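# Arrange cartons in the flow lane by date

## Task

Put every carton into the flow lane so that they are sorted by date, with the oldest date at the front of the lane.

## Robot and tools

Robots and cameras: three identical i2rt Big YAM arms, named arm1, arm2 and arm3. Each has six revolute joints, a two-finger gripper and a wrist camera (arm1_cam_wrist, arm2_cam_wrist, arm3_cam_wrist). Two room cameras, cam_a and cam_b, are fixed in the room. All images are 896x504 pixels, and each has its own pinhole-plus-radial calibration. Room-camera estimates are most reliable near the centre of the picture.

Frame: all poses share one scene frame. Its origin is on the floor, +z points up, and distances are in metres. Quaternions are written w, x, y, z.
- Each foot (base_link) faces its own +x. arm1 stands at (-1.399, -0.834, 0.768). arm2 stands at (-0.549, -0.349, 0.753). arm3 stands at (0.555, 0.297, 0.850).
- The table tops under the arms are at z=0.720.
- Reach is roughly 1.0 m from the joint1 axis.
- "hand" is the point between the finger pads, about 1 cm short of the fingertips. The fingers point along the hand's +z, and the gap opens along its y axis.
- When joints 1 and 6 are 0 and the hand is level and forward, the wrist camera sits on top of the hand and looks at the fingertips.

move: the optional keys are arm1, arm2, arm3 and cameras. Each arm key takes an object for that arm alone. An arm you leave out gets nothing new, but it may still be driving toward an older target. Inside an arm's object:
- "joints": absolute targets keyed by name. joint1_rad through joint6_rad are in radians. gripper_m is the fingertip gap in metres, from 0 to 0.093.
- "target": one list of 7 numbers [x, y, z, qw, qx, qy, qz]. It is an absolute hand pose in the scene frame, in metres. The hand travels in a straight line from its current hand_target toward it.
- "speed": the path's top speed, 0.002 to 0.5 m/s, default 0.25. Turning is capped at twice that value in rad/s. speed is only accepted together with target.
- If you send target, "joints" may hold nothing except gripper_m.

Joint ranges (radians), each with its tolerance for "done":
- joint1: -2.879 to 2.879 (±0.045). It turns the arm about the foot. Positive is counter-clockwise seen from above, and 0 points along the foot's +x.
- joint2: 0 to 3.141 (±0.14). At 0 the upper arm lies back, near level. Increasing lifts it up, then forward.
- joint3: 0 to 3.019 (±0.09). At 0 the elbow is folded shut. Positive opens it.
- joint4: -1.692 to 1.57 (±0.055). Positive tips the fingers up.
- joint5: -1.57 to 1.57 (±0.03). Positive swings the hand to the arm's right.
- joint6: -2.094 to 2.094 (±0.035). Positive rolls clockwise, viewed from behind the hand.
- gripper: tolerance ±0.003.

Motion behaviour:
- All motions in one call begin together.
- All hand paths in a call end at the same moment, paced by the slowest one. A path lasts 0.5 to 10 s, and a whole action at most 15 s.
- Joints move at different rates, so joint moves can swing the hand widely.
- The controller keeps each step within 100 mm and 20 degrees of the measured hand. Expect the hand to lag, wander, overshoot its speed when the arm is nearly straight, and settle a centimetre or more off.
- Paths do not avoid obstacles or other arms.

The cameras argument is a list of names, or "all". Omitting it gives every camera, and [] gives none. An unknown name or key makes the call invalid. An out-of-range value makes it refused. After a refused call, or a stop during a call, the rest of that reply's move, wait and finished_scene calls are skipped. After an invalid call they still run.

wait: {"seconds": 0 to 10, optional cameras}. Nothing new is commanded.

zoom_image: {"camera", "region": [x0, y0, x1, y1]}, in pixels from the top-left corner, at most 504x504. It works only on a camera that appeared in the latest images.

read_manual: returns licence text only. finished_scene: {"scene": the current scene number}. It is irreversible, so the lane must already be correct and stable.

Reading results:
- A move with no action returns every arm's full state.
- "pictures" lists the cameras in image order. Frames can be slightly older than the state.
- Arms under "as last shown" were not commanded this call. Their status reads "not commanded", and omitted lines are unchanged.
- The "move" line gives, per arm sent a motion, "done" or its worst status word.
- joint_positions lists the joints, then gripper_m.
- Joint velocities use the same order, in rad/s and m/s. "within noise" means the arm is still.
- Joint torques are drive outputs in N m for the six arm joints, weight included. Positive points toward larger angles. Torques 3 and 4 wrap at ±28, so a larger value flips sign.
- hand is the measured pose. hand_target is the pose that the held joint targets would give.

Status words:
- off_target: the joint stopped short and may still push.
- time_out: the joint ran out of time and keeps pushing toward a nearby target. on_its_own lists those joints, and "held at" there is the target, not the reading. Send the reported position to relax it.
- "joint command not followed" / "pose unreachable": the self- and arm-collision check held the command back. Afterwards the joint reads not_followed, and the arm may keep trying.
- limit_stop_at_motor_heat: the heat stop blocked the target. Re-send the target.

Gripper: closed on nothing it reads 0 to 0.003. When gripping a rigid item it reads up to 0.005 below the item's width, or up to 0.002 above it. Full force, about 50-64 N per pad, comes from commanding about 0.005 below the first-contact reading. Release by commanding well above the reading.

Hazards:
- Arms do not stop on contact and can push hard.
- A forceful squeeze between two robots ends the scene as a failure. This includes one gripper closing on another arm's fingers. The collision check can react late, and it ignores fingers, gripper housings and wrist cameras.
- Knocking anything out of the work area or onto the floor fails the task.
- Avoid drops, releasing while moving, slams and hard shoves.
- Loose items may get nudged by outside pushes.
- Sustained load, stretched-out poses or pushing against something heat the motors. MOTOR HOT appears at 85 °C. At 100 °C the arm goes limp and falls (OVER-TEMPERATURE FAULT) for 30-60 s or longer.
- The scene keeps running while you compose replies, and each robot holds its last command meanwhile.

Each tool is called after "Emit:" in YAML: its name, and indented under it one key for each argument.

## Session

Emit:
move:
  cameras: ["all"]

Scene clock: 0.00 s.
Joint torques (N m): no reading
Heat: arm1: hottest joint3_rad 37 °C; arm2: hottest joint3_rad 41 °C; arm3: hottest joint2_rad 37 °C.
Joint velocities: within noise
arm1.joint_positions: joint1_rad=-0.673 joint2_rad=+0.309 joint3_rad=+1.652 joint4_rad=-1.445 joint5_rad=+0.074 joint6_rad=+0.649 gripper_m=+0.09396
arm1.joint_status: not commanded
arm1.hand: x=-1.4166 y=-0.8303 z=+1.4250 quat_wxyz=(-0.314, -0.735, +0.110, +0.590) (m; scene frame)
arm1.hand_target: x=-1.4143 y=-0.8293 z=+1.4309 quat_wxyz=(-0.317, -0.730, +0.109, +0.595) (m; scene frame)
arm1.hand_status: not commanded
arm2.joint_positions: joint1_rad=+0.476 joint2_rad=+0.332 joint3_rad=+1.575 joint4_rad=-1.257 joint5_rad=-0.072 joint6_rad=+0.112 gripper_m=+0.09396
arm2.joint_status: not commanded
arm2.hand: x=-0.6104 y=-0.3497 z=+1.4288 quat_wxyz=(+0.047, +0.714, -0.041, -0.697) (m; scene frame)
arm2.hand_target: x=-0.6039 y=-0.3501 z=+1.4336 quat_wxyz=(+0.046, +0.708, -0.040, -0.704) (m; scene frame)
arm2.hand_status: not commanded
arm3.joint_positions: joint1_rad=-0.550 joint2_rad=+0.600 joint3_rad=+1.480 joint4_rad=-1.361 joint5_rad=+0.227 joint6_rad=+0.219 gripper_m=+0.09396
arm3.joint_status: not commanded
arm3.hand: x=+0.3456 y=+0.2770 z=+1.4325 quat_wxyz=(-0.035, -0.852, +0.030, +0.522) (m; scene frame)
arm3.hand_target: x=+0.3492 y=+0.2781 z=+1.4412 quat_wxyz=(-0.038, -0.846, +0.031, +0.530) (m; scene frame)
arm3.hand_status: not commanded
pictures: arm1_cam_wrist, arm2_cam_wrist, arm3_cam_wrist, cam_a, cam_b
camera_calibration:
arm1_cam_wrist: T_world_to_cam=[[-0.233768, 0.772482, -0.590444, 1.15493], [0.800646, -0.191608, -0.567673, 1.7818], [-0.551651, -0.60544, -0.573693, -0.343166], [0, 0, 0, 1]] pos_world=[-1.34591, -0.758522, 1.49653]
arm2_cam_wrist: T_world_to_cam=[[0.00677818, 0.992873, -0.118983, 0.519388], [0.585577, -0.100392, -0.804376, 1.47966], [-0.810588, -0.0642217, -0.582084, 0.437273], [0, 0, 0, 1]] pos_world=[-0.515525, -0.339059, 1.50653]
arm3_cam_wrist: T_world_to_cam=[[0.0199287, 0.99421, -0.105595, -0.130142], [0.894939, -0.0648257, -0.441454, 0.342875], [-0.445743, -0.0857034, -0.891049, 1.57725], [0, 0, 0, 1]] pos_world=[0.398788, 0.286791, 1.54302]

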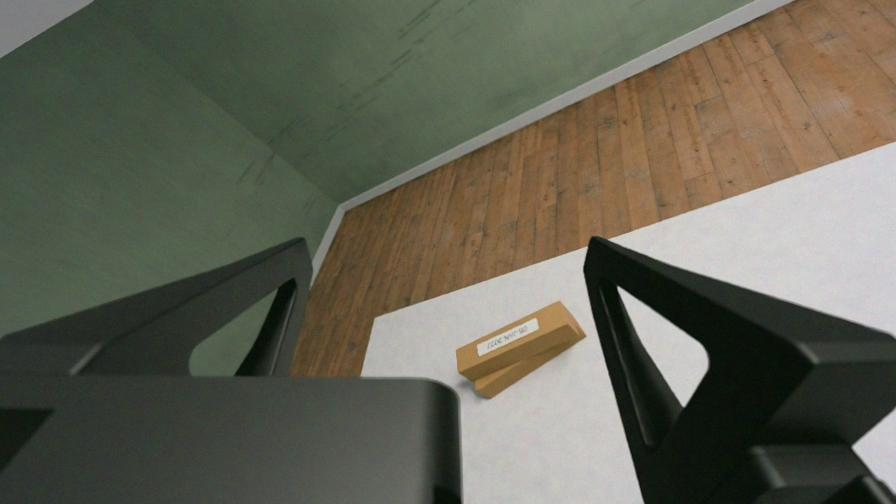

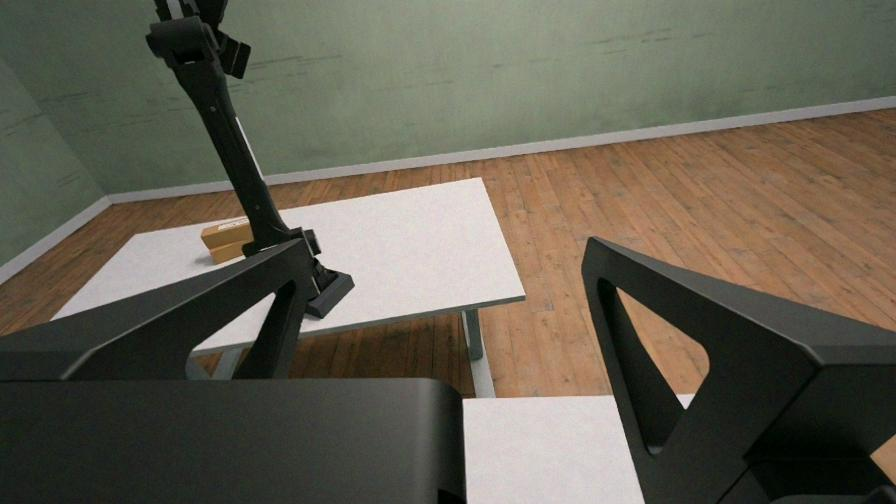

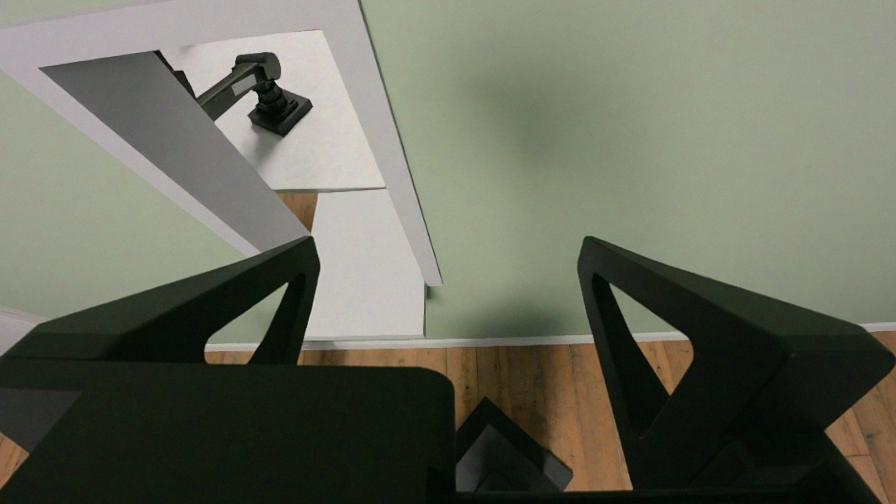

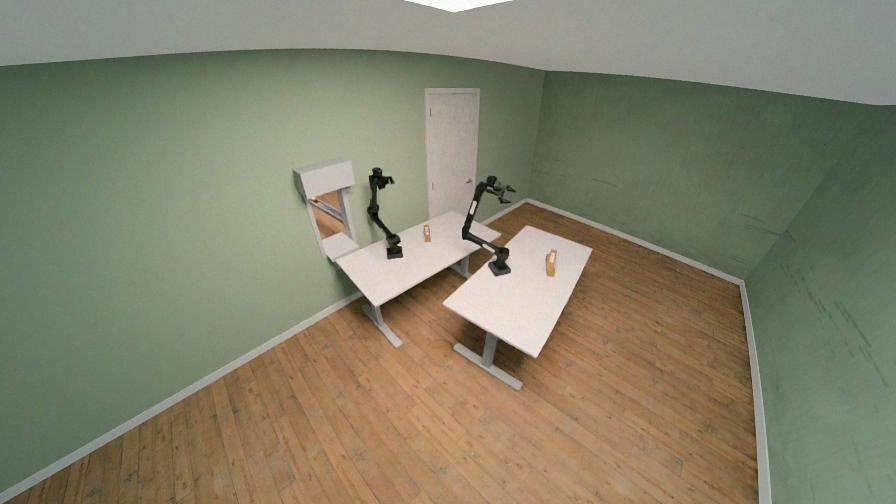

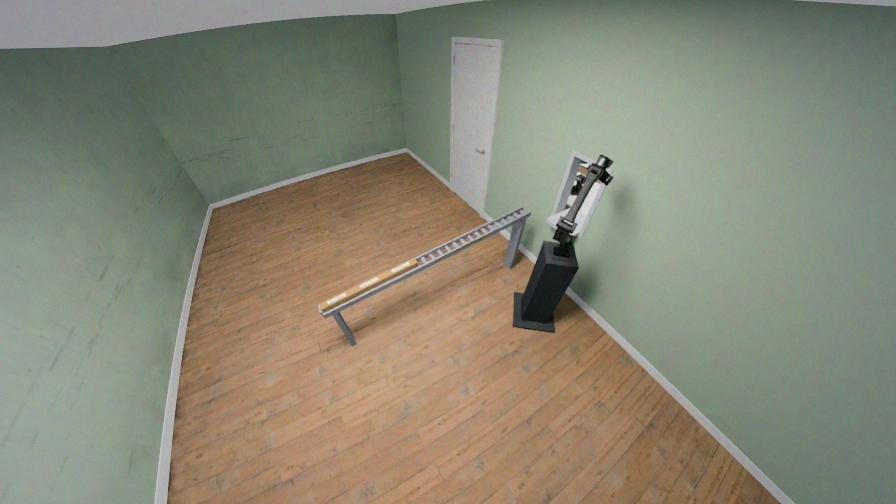

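Emit:
zoom_image:
  camera: "arm1_cam_wrist"
  region: [440, 290, 600, 400]

Emit:
move:
  arm1: {"joints": {"joint1_rad": -0.208, "joint2_rad": 1.596, "joint3_rad": 1.386, "joint4_rad": -1.361, "joint5_rad": 0, "joint6_rad": 0, "gripper_m": 0.09}}
  arm2: {"joints": {"joint1_rad": 2.07, "joint2_rad": 1.606, "joint3_rad": 1.34, "joint4_rad": -1.27, "joint5_rad": 0, "joint6_rad": 0, "gripper_m": 0.093}}
  arm3: {"joints": {"joint1_rad": 0.513, "joint2_rad": 2.291, "joint3_rad": 2.227, "joint4_rad": -1.507, "joint5_rad": 0, "joint6_rad": 0, "gripper_m": 0.093}}
  cameras: ["arm1_cam_wrist", "arm2_cam_wrist", "arm3_cam_wrist"]

Scaled by 3.150 from the camera's 896x504 image, which has a finer 1280x720 frame.

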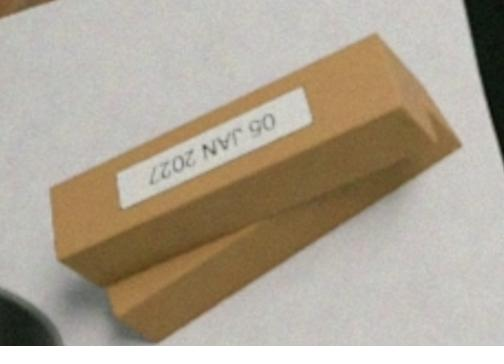

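Scene clock: 12.93 s.
Joint torques (N m): arm1=[1.67 -16.15 9.35 0.34 0.04 -0.06] | arm2=[-0.09 -12.75 8.81 0.05 0 -0.11] | arm3=[-0.32 -30.97 13.79 0.08 0.03 -0.02]
Heat: arm1: hottest joint3_rad 38 °C; arm2: hottest joint3_rad 41 °C; arm3: hottest joint2_rad 37 °C.
move: arm1 done; arm2 done; arm3 done
Joint velocities: within noise
arm1.joint_positions: joint1_rad=-0.222 joint2_rad=+1.601 joint3_rad=+1.373 joint4_rad=-1.367 joint5_rad=+0.001 joint6_rad=+0.009 gripper_m=+0.09010
arm1.joint_status: all done
arm1.hand: x=-1.7017 y=-1.1908 z=+0.9400 quat_wxyz=(+0.008, -0.909, -0.416, -0.013) (m; scene frame)
arm1.hand_target: x=-1.7000 y=-1.1994 z=+0.9469 quat_wxyz=(+0.002, -0.904, -0.427, -0.002) (m; scene frame)
arm1.hand_status: not commanded
arm2.joint_positions: joint1_rad=+2.070 joint2_rad=+1.599 joint3_rad=+1.353 joint4_rad=-1.261 joint5_rad=+0.000 joint6_rad=+0.010 gripper_m=+0.09308
arm2.joint_status: all done
arm2.hand: x=-0.5701 y=-0.8332 z=+0.9273 quat_wxyz=(+0.030, +0.724, +0.689, -0.023) (m; scene frame)
arm2.hand_target: x=-0.5700 y=-0.8269 z=+0.9189 quat_wxyz=(+0.019, +0.721, +0.692, -0.013) (m; scene frame)
arm2.hand_status: not commanded
arm3.joint_positions: joint1_rad=+0.519 joint2_rad=+2.285 joint3_rad=+2.196 joint4_rad=-1.499 joint5_rad=+0.000 joint6_rad=+0.008 gripper_m=+0.09309
arm3.joint_status: all done
arm3.hand: x=+0.4048 y=-0.3838 z=+0.9422 quat_wxyz=(+0.005, -0.781, -0.624, -0.007) (m; scene frame)
arm3.hand_target: x=+0.3995 y=-0.3891 z=+0.9499 quat_wxyz=(-0.001, -0.781, -0.625, -0.001) (m; scene frame)
arm3.hand_status: not commanded
pictures: arm1_cam_wrist, arm2_cam_wrist, arm3_cam_wrist
camera_calibration:
arm1_cam_wrist: T_world_to_cam=[[-0.759011, 0.650719, -0.0216216, -0.493178], [0.484079, 0.586224, 0.649622, 0.908957], [0.435397, 0.482604, -0.75995, 2.15348], [0, 0, 0, 1]] pos_world=[-1.75195, -1.25121, 1.0354]
arm2_cam_wrist: T_world_to_cam=[[-0.998943, 0.0459132, 0.00221011, -0.535252], [0.0408183, 0.863931, 0.501954, 0.285656], [0.0211369, 0.501514, -0.864892, 1.35477], [0, 0, 0, 1]] pos_world=[-0.574982, -0.901647, 1.02953]
arm3_cam_wrist: T_world_to_cam=[[-0.971602, 0.236584, -0.00412754, 0.488923], [0.185138, 0.770954, 0.609389, -0.351371], [0.147354, 0.591319, -0.792861, 1.0374], [0, 0, 0, 1]] pos_world=[0.387226, -0.458213, 1.03865]

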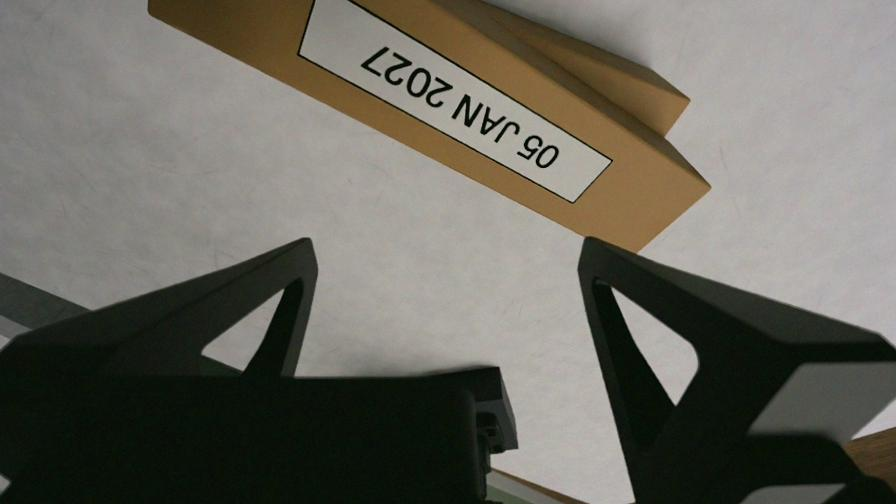

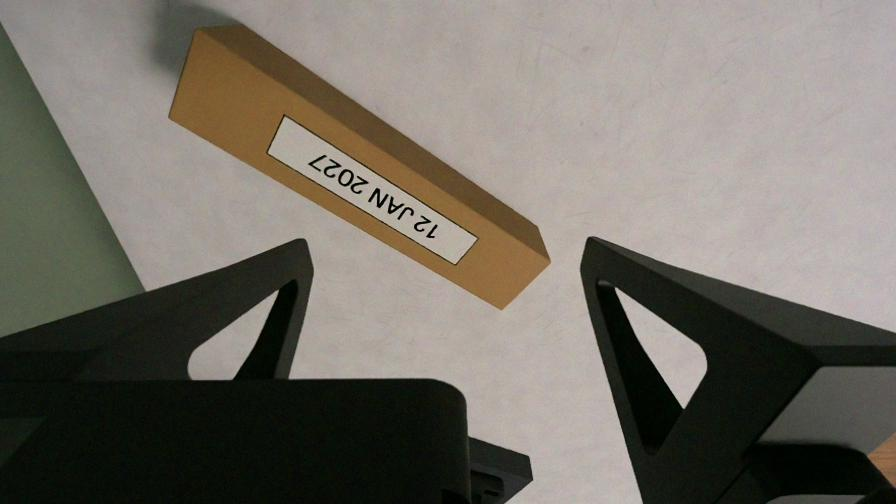

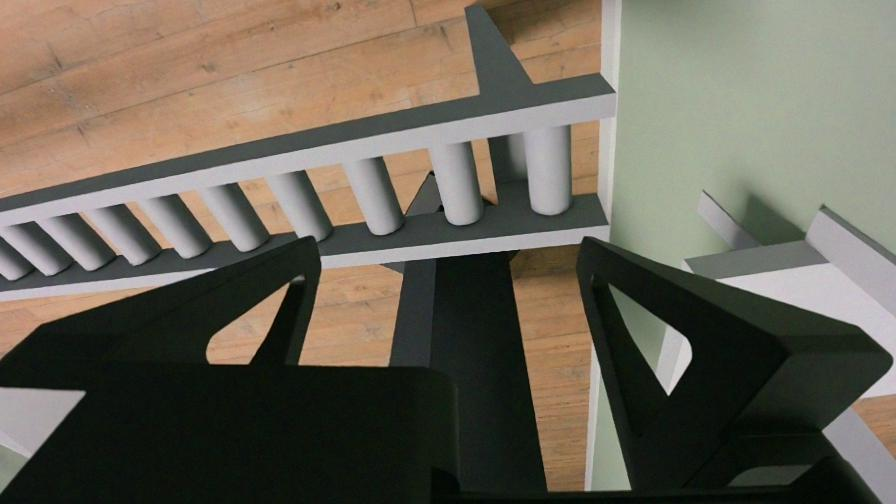

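Emit:
move:
  arm1: {"target": [-1.703, -1.188, 0.90, 0, 0.5635, 0.8261, 0], "speed": 0.5}
  arm2: {"joints": {"joint1_rad": -0.6, "joint2_rad": 1.435, "joint3_rad": 1.15, "joint4_rad": -1.246, "joint6_rad": 0}}
  arm3: {"joints": {"joint1_rad": 0.1, "joint2_rad": 1.381, "joint3_rad": 1.09, "joint4_rad": -1.253, "joint5_rad": 0, "joint6_rad": 0.94}}
  cameras: ["arm1_cam_wrist"]

Scene clock: 36.97 s.
Joint torques (N m): arm1=[0.03 -14.62 8.21 0.53 -0.11 -0.05] | arm2=[-0.32 -10.64 8.2 0.23 -0.06 -0.11] | arm3=[-0.38 -13.92 10.97 0.61 0.09 0.15]
Heat: arm1: hottest joint3_rad 41 °C; arm2: hottest joint3_rad 44 °C; arm3: hottest joint3_rad 43 °C.
move: arm1 done; arm2 done; arm3 done
Joint velocities: within noise
arm1.joint_positions: joint1_rad=-0.222 joint2_rad=+1.601 joint3_rad=+1.273 joint4_rad=-1.242 joint5_rad=+0.000 joint6_rad=-1.075 gripper_m=+0.09010
arm1.joint_status: not commanded
arm1.hand: x=-1.6986 y=-1.1872 z=+0.9030 quat_wxyz=(+0.001, -0.564, -0.825, -0.003) (m; scene frame)
arm1.hand_target: x=-1.7029 y=-1.1879 z=+0.9001 quat_wxyz=(+0.000, -0.564, -0.826, +0.000) (m; scene frame)
arm1.hand_status: done (0.005 m and 0.4 deg from the pose sent, 0.040 m and 62.2 deg at the start)
arm2.joint_positions: joint1_rad=-0.596 joint2_rad=+1.436 joint3_rad=+1.169 joint4_rad=-1.241 joint5_rad=+0.001 joint6_rad=+0.009 gripper_m=+0.09308
arm2.joint_status: all done
arm2.hand: x=-0.7275 y=+0.0359 z=+0.9159 quat_wxyz=(-0.015, +0.840, -0.542, -0.019) (m; scene frame)
arm2.hand_target: x=-0.7230 y=+0.0292 z=+0.9089 quat_wxyz=(-0.009, +0.842, -0.539, -0.010) (m; scene frame)
arm2.hand_status: not commanded
arm3.joint_positions: joint1_rad=+0.106 joint2_rad=+1.378 joint3_rad=+1.086 joint4_rad=-1.260 joint5_rad=+0.001 joint6_rad=+0.932 gripper_m=+0.09309
arm3.joint_status: all done
arm3.hand: x=+0.3267 y=-0.0146 z=+1.0088 quat_wxyz=(-0.007, -1.000, -0.005, +0.005) (m; scene frame)
arm3.hand_target: x=+0.3228 y=-0.0160 z=+1.0094 quat_wxyz=(-0.011, -1.000, +0.002, +0.007) (m; scene frame)
arm3.hand_status: not commanded
pictures: arm1_cam_wrist
camera_calibration:
arm1_cam_wrist: T_world_to_cam=[[-0.93006, -0.366307, -0.0284278, -1.98573], [-0.301183, 0.715819, 0.629993, -0.232824], [-0.210421, 0.594493, -0.77608, 1.17263], [0, 0, 0, 1]] pos_world=[-1.67022, -1.25785, 1.00029]

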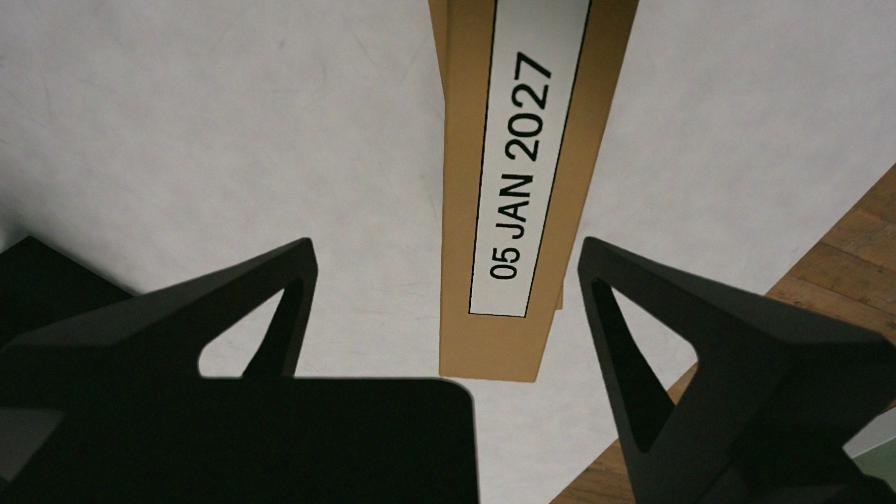

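Emit:
move:
  arm1: {"target": [-1.7275, -1.178, 0.895, 0, 0.5721, 0.8202, 0], "speed": 0.3}
  cameras: ["arm1_cam_wrist"]

Emit:
move:
  arm1: {"target": [-1.7275, -1.178, 0.826, 0, 0.5721, 0.8202, 0], "speed": 0.2}
  cameras: ["arm1_cam_wrist"]

Scene clock: 53.17 s.
Joint torques (N m): arm1=[-0.56 -14.92 9.58 0.46 -0.07 -0.04] | arm2=[-0.32 -10.58 8.18 0.23 -0.06 -0.11] | arm3=[-0.5 -13.98 10.92 0.65 0.08 0.14]
Heat: arm1: hottest joint3_rad 42 °C; arm2: hottest joint3_rad 46 °C; arm3: hottest joint3_rad 43 °C.
move: arm1 off_target
Joint velocities: within noise
arm1.joint_positions: joint1_rad=-0.271 joint2_rad=+1.628 joint3_rad=+1.272 joint4_rad=-1.235 joint5_rad=+0.000 joint6_rad=-1.107 gripper_m=+0.09010
arm1.joint_status: not commanded
arm1.hand: x=-1.7167 y=-1.1734 z=+0.8907 quat_wxyz=(-0.001, -0.571, -0.821, -0.013) (m; scene frame)
arm1.hand_target: x=-1.7274 y=-1.1777 z=+0.8951 quat_wxyz=(+0.000, -0.572, -0.820, +0.000) (m; scene frame)
arm1.hand_status: off_target (0.013 m and 1.5 deg from the pose sent, 0.031 m and 1.1 deg at the start)
arm2, arm3: as last shown
pictures: arm1_cam_wrist
camera_calibration:
arm1_cam_wrist: T_world_to_cam=[[-0.935673, -0.349758, -0.0467492, -1.97173], [-0.297859, 0.711812, 0.636084, -0.244908], [-0.189199, 0.609092, -0.770202, 1.19943], [0, 0, 0, 1]] pos_world=[-1.69091, -1.24586, 0.98741]

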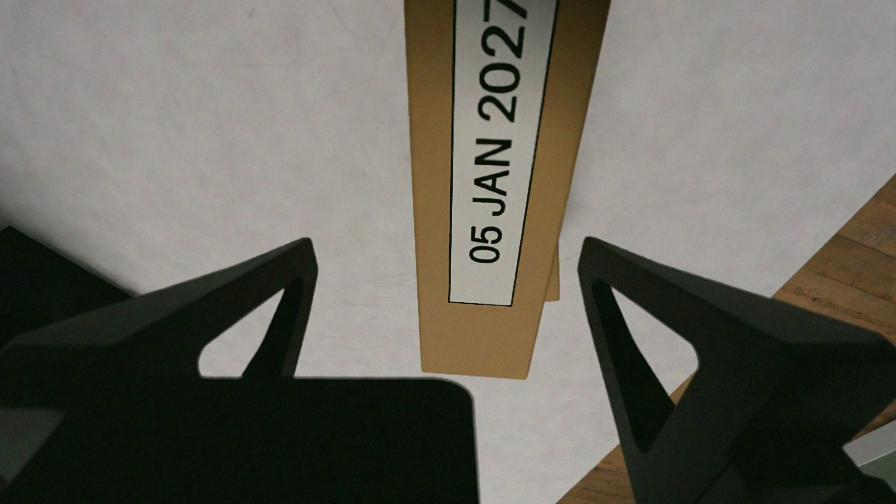

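Scene clock: 54.37 s.
Joint torques (N m): arm1=[-0.26 -15.91 7.47 0.47 -0.08 -0.06] | arm2=[-0.32 -10.58 8.18 0.24 -0.07 -0.11] | arm3=[-0.44 -14.04 10.97 0.62 0.08 0.14]
Heat: arm1: hottest joint3_rad 42 °C; arm2: hottest joint3_rad 46 °C; arm3: hottest joint3_rad 43 °C.
move: arm1 done
Joint velocities: within noise
arm1.joint_positions: joint1_rad=-0.271 joint2_rad=+1.716 joint3_rad=+1.187 joint4_rad=-1.060 joint5_rad=+0.000 joint6_rad=-1.107 gripper_m=+0.09010
arm1.joint_status: not commanded
arm1.hand: x=-1.7197 y=-1.1764 z=+0.8218 quat_wxyz=(-0.001, -0.571, -0.821, -0.012) (m; scene frame)
arm1.hand_target: x=-1.7275 y=-1.1778 z=+0.8261 quat_wxyz=(+0.000, -0.572, -0.820, +0.000) (m; scene frame)
arm1.hand_status: done (0.009 m and 1.4 deg from the pose sent, 0.066 m and 1.5 deg at the start)
arm2, arm3: as last shown
pictures: arm1_cam_wrist
camera_calibration:
arm1_cam_wrist: T_world_to_cam=[[-0.935611, -0.350143, -0.0450831, -1.98058], [-0.297311, 0.712624, 0.635431, -0.197403], [-0.190365, 0.60792, -0.77084, 1.14481], [0, 0, 0, 1]] pos_world=[-1.69381, -1.24876, 0.918608]

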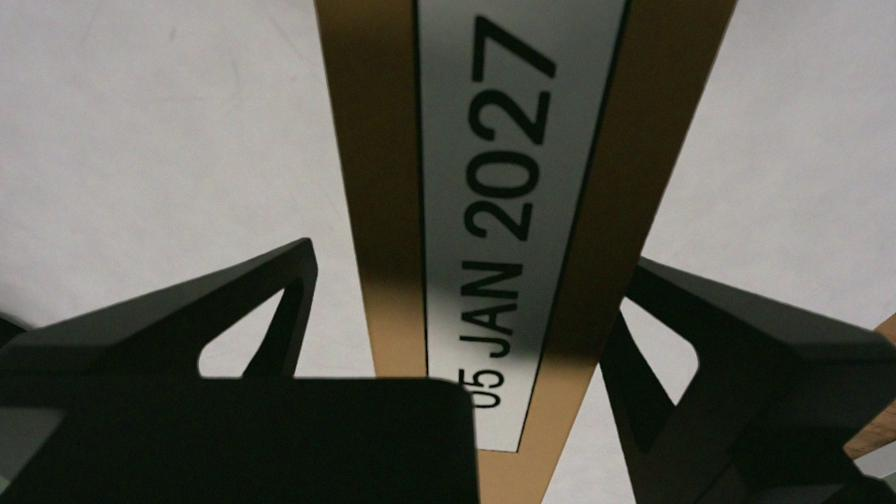

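Emit:
move:
  arm1: {"target": [-1.738, -1.182, 0.827, 0, 0.5721, 0.8202, 0], "speed": 0.2}
  cameras: ["arm1_cam_wrist"]

Emit:
move:
  arm1: {"joints": {"gripper_m": 0.055}}
  cameras: ["arm1_cam_wrist"]

Emit:
move:
  arm1: {"target": [-1.72, -1.175, 0.95, 0, 0.5721, 0.8202, 0], "speed": 0.3}
  cameras: ["arm1_cam_wrist"]

Emit:
move:
  arm1: {"joints": {"joint1_rad": 0.25}}
  cameras: ["arm1_cam_wrist"]

Scene clock: 62.93 s.
Joint torques (N m): arm1=[-0.73 -15.44 10.22 0.09 -0.07 -0.07] | arm2=[-0.32 -10.64 8.18 0.24 -0.07 -0.11] | arm3=[-0.5 -14.21 10.97 0.66 0.09 0.14]
Heat: arm1: hottest joint3_rad 42 °C; arm2: hottest joint3_rad 46 °C; arm3: hottest joint3_rad 44 °C.
move: arm1 off_target
Joint velocities: within noise
arm1.joint_positions: joint1_rad=-0.275 joint2_rad=+1.724 joint3_rad=+1.187 joint4_rad=-1.060 joint5_rad=+0.000 joint6_rad=-1.117 gripper_m=+0.09010
arm1.joint_status: not commanded
arm1.hand: x=-1.7205 y=-1.1749 z=+0.8184 quat_wxyz=(-0.002, -0.569, -0.822, -0.016) (m; scene frame)
arm1.hand_target: x=-1.7376 y=-1.1814 z=+0.8273 quat_wxyz=(+0.000, -0.572, -0.820, +0.000) (m; scene frame)
arm1.hand_status: off_target (0.021 m and 1.8 deg from the pose sent, 0.020 m and 1.3 deg at the start)
arm2, arm3: as last shown
pictures: arm1_cam_wrist
camera_calibration:
arm1_cam_wrist: T_world_to_cam=[[-0.933188, -0.355599, -0.0520449, -1.97744], [-0.305096, 0.70733, 0.637652, -0.217914], [-0.189936, 0.610929, -0.768564, 1.14353], [0, 0, 0, 1]] pos_world=[-1.69461, -1.24766, 0.914917]

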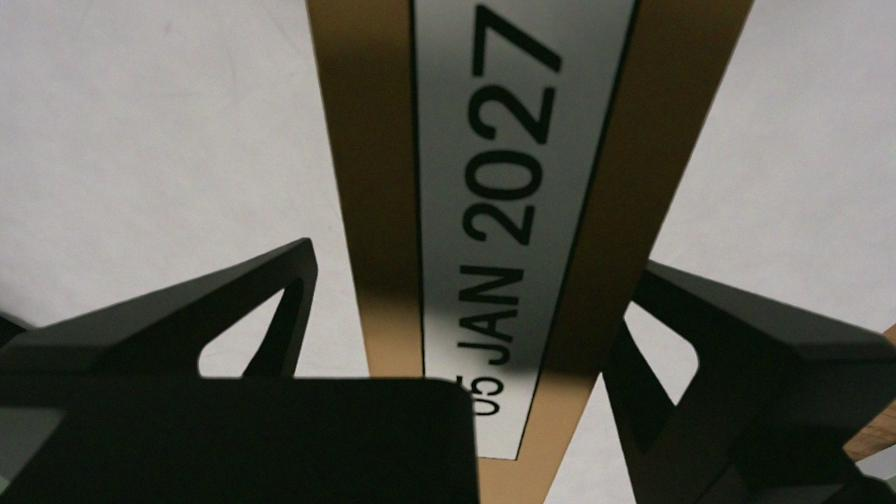

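Scene clock: 63.53 s.
Joint torques (N m): arm1=[-0.56 -15.5 10.24 0.08 -0.09 -0.06] | arm2=[-0.26 -10.58 8.18 0.23 -0.06 -0.11] | arm3=[-0.38 -14.04 11 0.65 0.08 0.14]
Heat: arm1: hottest joint3_rad 42 °C; arm2: hottest joint3_rad 46 °C; arm3: hottest joint3_rad 44 °C.
move: arm1 off_target
Joint velocities: within noise
arm1.joint_positions: joint1_rad=-0.277 joint2_rad=+1.725 joint3_rad=+1.187 joint4_rad=-1.059 joint5_rad=+0.000 joint6_rad=-1.117 gripper_m=+0.06083
arm1.joint_status: gripper_m off_target (ended at +0.06086, target +0.05500)
arm1.hand: x=-1.7212 y=-1.1743 z=+0.8179 quat_wxyz=(-0.002, -0.569, -0.822, -0.016) (m; scene frame)
arm1.hand_target: x=-1.7377 y=-1.1814 z=+0.8273 quat_wxyz=(+0.000, -0.572, -0.820, +0.000) (m; scene frame)
arm1.hand_status: not commanded
arm2, arm3: as last shown
pictures: arm1_cam_wrist
camera_calibration:
arm1_cam_wrist: T_world_to_cam=[[-0.933588, -0.354496, -0.0524034, -1.9771], [-0.304457, 0.707534, 0.637732, -0.216957], [-0.188996, 0.611334, -0.768473, 1.14469], [0, 0, 0, 1]] pos_world=[-1.69551, -1.24716, 0.914418]

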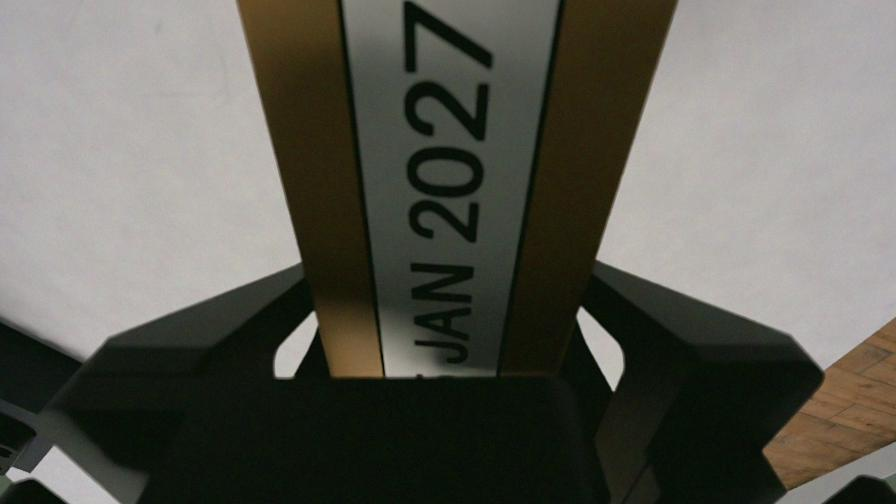

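Scene clock: 64.90 s.
Joint torques (N m): arm1=[0.67 -16.21 13.41 -0.4 -0.13 0.11] | arm2=[-0.26 -10.64 8.2 0.24 -0.06 -0.11] | arm3=[-0.09 -14.04 10.96 0.65 0.08 0.15]
Heat: arm1: hottest joint3_rad 42 °C; arm2: hottest joint3_rad 47 °C; arm3: hottest joint3_rad 44 °C.
move: arm1 off_target
Joint velocities: within noise
arm1.joint_positions: joint1_rad=-0.277 joint2_rad=+1.587 joint3_rad=+1.299 joint4_rad=-1.346 joint5_rad=+0.000 joint6_rad=-1.117 gripper_m=+0.06083
arm1.joint_status: not commanded
arm1.hand: x=-1.7061 y=-1.1586 z=+0.9193 quat_wxyz=(-0.004, -0.569, -0.821, -0.034) (m; scene frame)
arm1.hand_target: x=-1.7187 y=-1.1736 z=+0.9501 quat_wxyz=(+0.000, -0.572, -0.820, +0.000) (m; scene frame)
arm1.hand_status: off_target (0.038 m and 4.0 deg from the pose sent, 0.132 m and 1.9 deg at the start; pose on its path clipped on 5 of 41 steps)
arm2, arm3: as last shown
pictures: arm1_cam_wrist
camera_calibration:
arm1_cam_wrist: T_world_to_cam=[[-0.931972, -0.352156, -0.0861103, -1.91558], [-0.320629, 0.689814, 0.649117, -0.346726], [-0.16919, 0.632568, -0.755799, 1.26257], [0, 0, 0, 1]] pos_world=[-1.68282, -1.23407, 1.01436]

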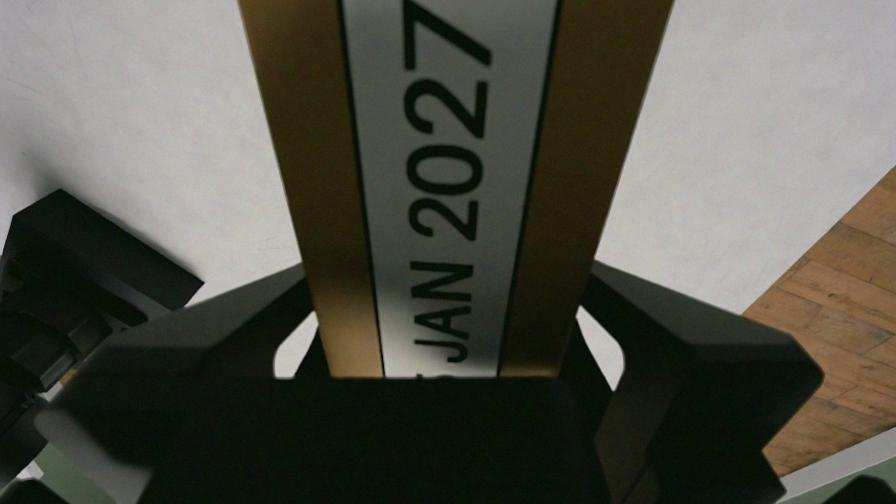

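Scene clock: 66.30 s.
Joint torques (N m): arm1=[1.9 -16.67 13.35 -0.42 -0.12 0.07] | arm2=[-0.32 -10.58 8.2 0.23 -0.06 -0.11] | arm3=[-0.15 -14.04 10.97 0.64 0.08 0.14]
Heat: arm1: hottest joint3_rad 42 °C; arm2: hottest joint3_rad 47 °C; arm3: hottest joint3_rad 44 °C.
move: arm1 done
Joint velocities: within noise
arm1.joint_positions: joint1_rad=+0.256 joint2_rad=+1.592 joint3_rad=+1.299 joint4_rad=-1.346 joint5_rad=+0.000 joint6_rad=-1.114 gripper_m=+0.06086
arm1.joint_status: all done
arm1.hand: x=-1.4989 y=-1.2698 z=+0.9171 quat_wxyz=(+0.004, -0.334, -0.942, -0.037) (m; scene frame)
arm1.hand_target: x=-1.5057 y=-1.2883 z=+0.9500 quat_wxyz=(-0.002, -0.339, -0.941, +0.000) (m; scene frame)
arm1.hand_status: not commanded
arm2, arm3: as last shown
pictures: arm1_cam_wrist
camera_calibration:
arm1_cam_wrist: T_world_to_cam=[[-0.626074, -0.77429, -0.0922335, -1.8338], [-0.627996, 0.430564, 0.648256, -0.99125], [-0.462225, 0.463778, -0.755816, 0.712772], [0, 0, 0, 1]] pos_world=[-1.44114, -1.32366, 1.01217]

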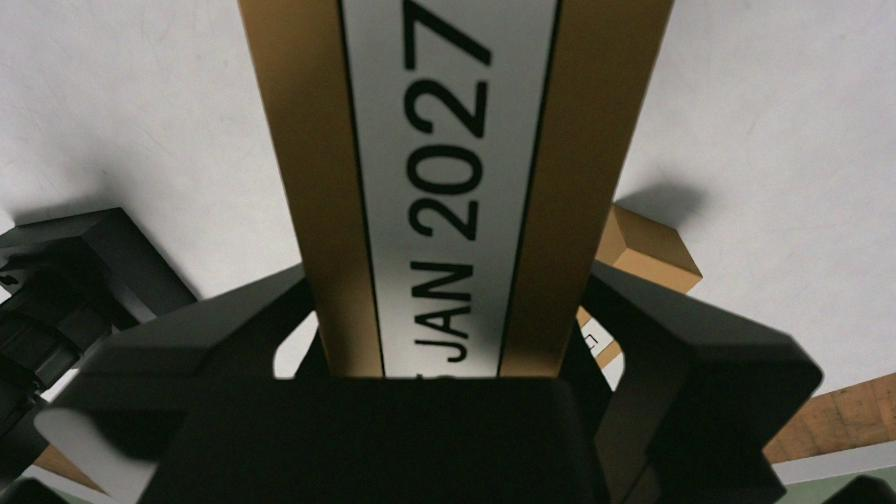

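Emit:
move:
  arm1: {"joints": {"joint1_rad": 0.7}}
  cameras: ["arm1_cam_wrist", "cam_a"]

Emit:
zoom_image:
  camera: "cam_a"
  region: [520, 235, 590, 285]

Scene clock: 70.20 s.
Joint torques (N m): arm1=[0.03 -16.79 13.31 -0.43 -0.14 0.07] | arm2=[-0.26 -10.58 8.21 0.23 -0.06 -0.11] | arm3=[-0.26 -14.04 10.99 0.64 0.07 0.14]
Heat: arm1: hottest joint3_rad 42 °C; arm2: hottest joint3_rad 47 °C; arm3: hottest joint3_rad 44 °C.
move: arm1 done
Joint velocities: within noise
arm1.joint_positions: joint1_rad=+0.709 joint2_rad=+1.592 joint3_rad=+1.299 joint4_rad=-1.346 joint5_rad=+0.000 joint6_rad=-1.113 gripper_m=+0.06089
arm1.joint_status: all done
arm1.hand: x=-1.2984 y=-1.2697 z=+0.9175 quat_wxyz=(+0.011, -0.114, -0.993, -0.035) (m; scene frame)
arm1.hand_target: x=-1.2980 y=-1.2896 z=+0.9504 quat_wxyz=(-0.003, -0.121, -0.993, +0.000) (m; scene frame)
arm1.hand_status: not commanded
arm2, arm3: as last shown
pictures: arm1_cam_wrist, cam_a
camera_calibration:
arm1_cam_wrist: T_world_to_cam=[[-0.224011, -0.970222, -0.0921375, -1.43496], [-0.75448, 0.112798, 0.646557, -1.43186], [-0.616911, 0.214352, -0.757281, 0.28946], [0, 0, 0, 1]] pos_world=[-1.22318, -1.29276, 1.01277]

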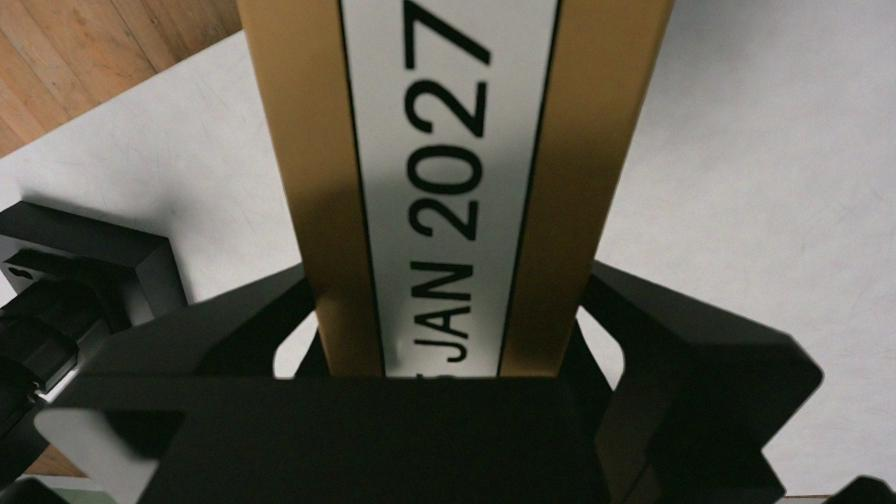

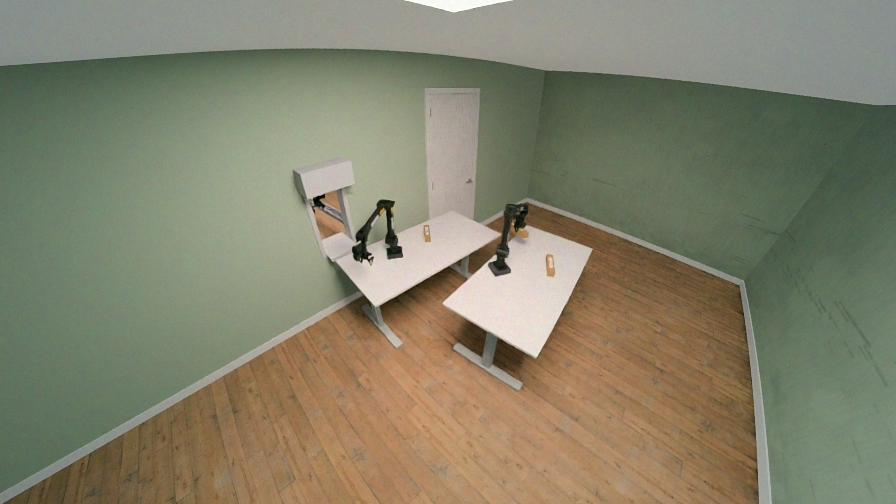

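Scaled by 7.200 from the camera's 896x504 image, which has a finer 1280x720 frame.

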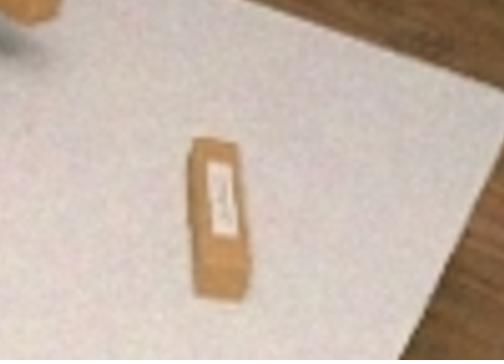

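Emit:
move:
  arm1: {"joints": {"joint1_rad": 2.257, "joint2_rad": 1.66, "joint3_rad": 1.59, "joint4_rad": -1.45, "joint5_rad": 0, "joint6_rad": -0.684}}
  cameras: ["arm1_cam_wrist"]

Emit:
move:
  arm1: {"target": [-0.8226, -0.7287, 0.82, -0.02, 0.429, -0.903, 0.006], "speed": 0.25}
  cameras: ["arm1_cam_wrist"]

Emit:
move:
  arm1: {"target": [-0.8226, -0.7287, 0.773, -0.02, 0.429, -0.903, 0.006], "speed": 0.1}
  cameras: ["arm1_cam_wrist"]

Scene clock: 83.57 s.
Joint torques (N m): arm1=[0.79 -20.6 12.68 -0.27 -0.09 0.11] | arm2=[-0.26 -10.58 8.18 0.23 -0.06 -0.11] | arm3=[-0.32 -13.92 11 0.58 0.06 0.13]
Heat: arm1: hottest joint3_rad 44 °C; arm2: hottest joint3_rad 47 °C; arm3: hottest joint3_rad 44 °C.
move: arm1 done
Joint velocities: within noise
arm1.joint_positions: joint1_rad=+2.252 joint2_rad=+1.699 joint3_rad=+1.536 joint4_rad=-1.440 joint5_rad=+0.002 joint6_rad=-0.691 gripper_m=+0.06096
arm1.joint_status: all done
arm1.hand: x=-0.9024 y=-0.7353 z=+0.9589 quat_wxyz=(+0.014, +0.431, -0.902, -0.005) (m; scene frame)
arm1.hand_target: x=-0.8931 y=-0.7304 z=+0.9988 quat_wxyz=(-0.027, +0.430, -0.903, +0.004) (m; scene frame)
arm1.hand_status: not commanded
arm2.joint_positions: joint1_rad=-0.596 joint2_rad=+1.436 joint3_rad=+1.169 joint4_rad=-1.241 joint5_rad=+0.001 joint6_rad=+0.009 gripper_m=+0.09308
arm2.joint_status: not commanded
arm2.hand: x=-0.7275 y=+0.0359 z=+0.9159 quat_wxyz=(-0.015, +0.840, -0.542, -0.019) (m; scene frame)
arm2.hand_target: x=-0.7230 y=+0.0292 z=+0.9089 quat_wxyz=(-0.009, +0.842, -0.539, -0.010) (m; scene frame)
arm2.hand_status: not commanded
arm3.joint_positions: joint1_rad=+0.106 joint2_rad=+1.378 joint3_rad=+1.086 joint4_rad=-1.260 joint5_rad=+0.001 joint6_rad=+0.932 gripper_m=+0.09309
arm3.joint_status: not commanded
arm3.hand: x=+0.3267 y=-0.0146 z=+1.0088 quat_wxyz=(-0.007, -1.000, -0.005, +0.005) (m; scene frame)
arm3.hand_target: x=+0.3228 y=-0.0160 z=+1.0094 quat_wxyz=(-0.011, -1.000, +0.002, +0.007) (m; scene frame)
arm3.hand_status: not commanded
pictures: arm1_cam_wrist
camera_calibration:
arm1_cam_wrist: T_world_to_cam=[[0.778999, -0.625359, -0.0456877, 0.290256], [-0.456681, -0.615788, 0.642066, -1.48284], [-0.429655, -0.479304, -0.765287, 0.117179], [0, 0, 0, 1]] pos_world=[-0.852946, -0.675434, 1.05501]

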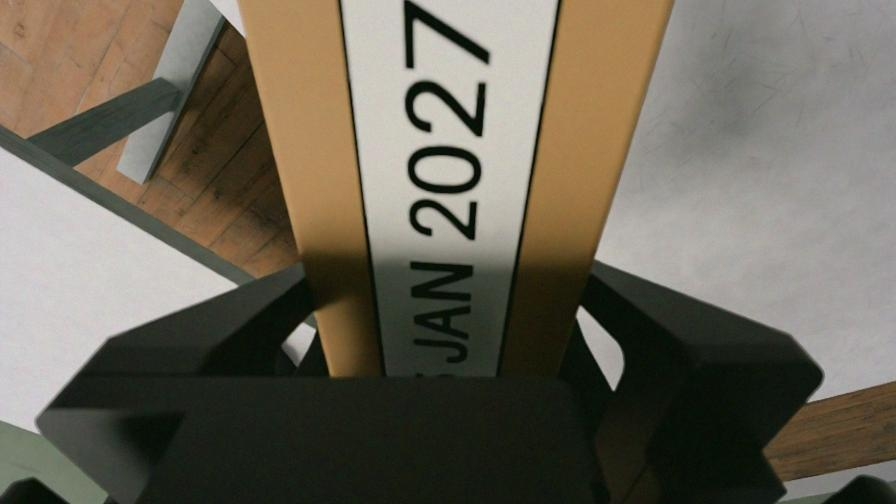

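Scene clock: 85.17 s.
Joint torques (N m): arm1=[-0.26 -23.41 9.81 0.39 -0.02 -0.1] | arm2=[-0.26 -10.64 8.18 0.21 -0.06 -0.11] | arm3=[-0.26 -14.21 10.96 0.64 0.09 0.14]
Heat: arm1: hottest joint3_rad 44 °C; arm2: hottest joint3_rad 47 °C; arm3: hottest joint3_rad 44 °C.
move: arm1 off_target
Joint velocities: within noise
arm1.joint_positions: joint1_rad=+2.252 joint2_rad=+1.999 joint3_rad=+1.495 joint4_rad=-1.113 joint5_rad=+0.008 joint6_rad=-0.694 gripper_m=+0.06096
arm1.joint_status: not commanded
arm1.hand: x=-0.8454 y=-0.7239 z=+0.7861 quat_wxyz=(+0.021, +0.432, -0.902, -0.004) (m; scene frame)
arm1.hand_target: x=-0.8241 y=-0.7290 z=+0.8204 quat_wxyz=(-0.020, +0.429, -0.903, +0.007) (m; scene frame)
arm1.hand_status: off_target (0.041 m and 4.8 deg from the pose sent, 0.160 m and 4.1 deg at the start)
arm2, arm3: as last shown
pictures: arm1_cam_wrist
camera_calibration:
arm1_cam_wrist: T_world_to_cam=[[0.780304, -0.62341, -0.0498579, 0.250823], [-0.447143, -0.611856, 0.652454, -1.33609], [-0.437252, -0.486819, -0.756186, -0.00411992], [0, 0, 0, 1]] pos_world=[-0.794943, -0.663136, 0.881129]

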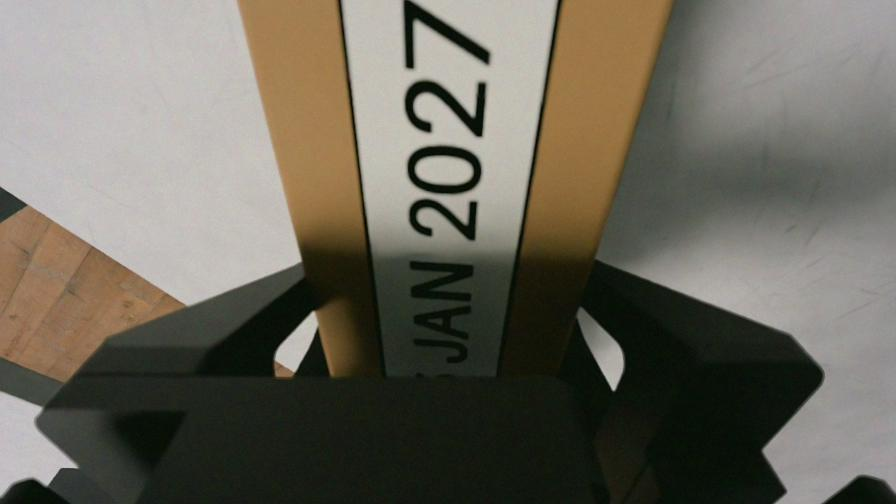

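Scene clock: 86.17 s.
Joint torques (N m): arm1=[-0.21 -21.6 7.86 0.79 0 -0.08] | arm2=[-0.32 -10.58 8.2 0.23 -0.06 -0.11] | arm3=[-0.26 -14.1 10.93 0.61 0.08 0.14]
Heat: arm1: hottest joint3_rad 44 °C; arm2: hottest joint3_rad 47 °C; arm3: hottest joint3_rad 44 °C.
move: arm1 off_target
Joint velocities: within noise
arm1.joint_positions: joint1_rad=+2.250 joint2_rad=+2.027 joint3_rad=+1.478 joint4_rad=-1.021 joint5_rad=+0.006 joint6_rad=-0.694 gripper_m=+0.06070
arm1.joint_status: not commanded
arm1.hand: x=-0.8340 y=-0.7222 z=+0.7649 quat_wxyz=(-0.002, +0.432, -0.902, +0.001) (m; scene frame)
arm1.hand_target: x=-0.8229 y=-0.7288 z=+0.7731 quat_wxyz=(-0.020, +0.429, -0.903, +0.006) (m; scene frame)
arm1.hand_status: off_target (0.015 m and 2.2 deg from the pose sent, 0.027 m and 4.8 deg at the start)
arm2, arm3: as last shown
pictures: arm1_cam_wrist
camera_calibration:
arm1_cam_wrist: T_world_to_cam=[[0.781065, -0.6241, -0.0208782, 0.219949], [-0.476946, -0.617815, 0.625161, -1.32434], [-0.403062, -0.478334, -0.780216, 0.0386525], [0, 0, 0, 1]] pos_world=[-0.787852, -0.662436, 0.862673]

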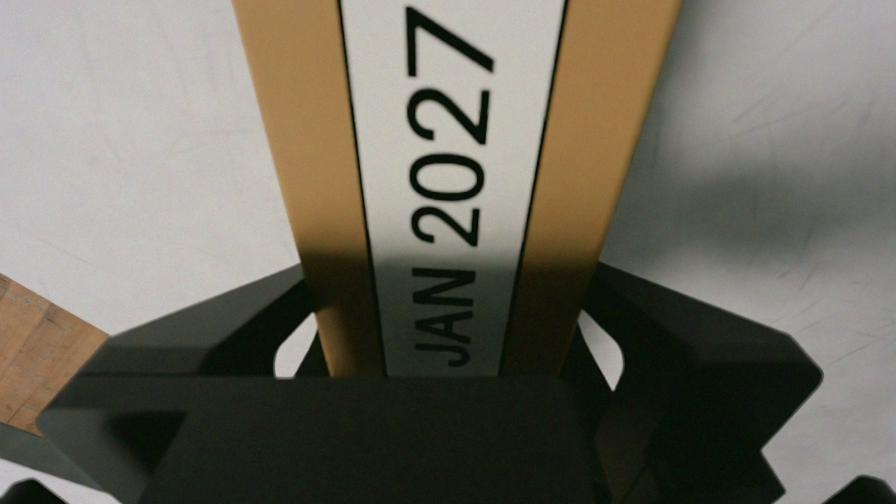

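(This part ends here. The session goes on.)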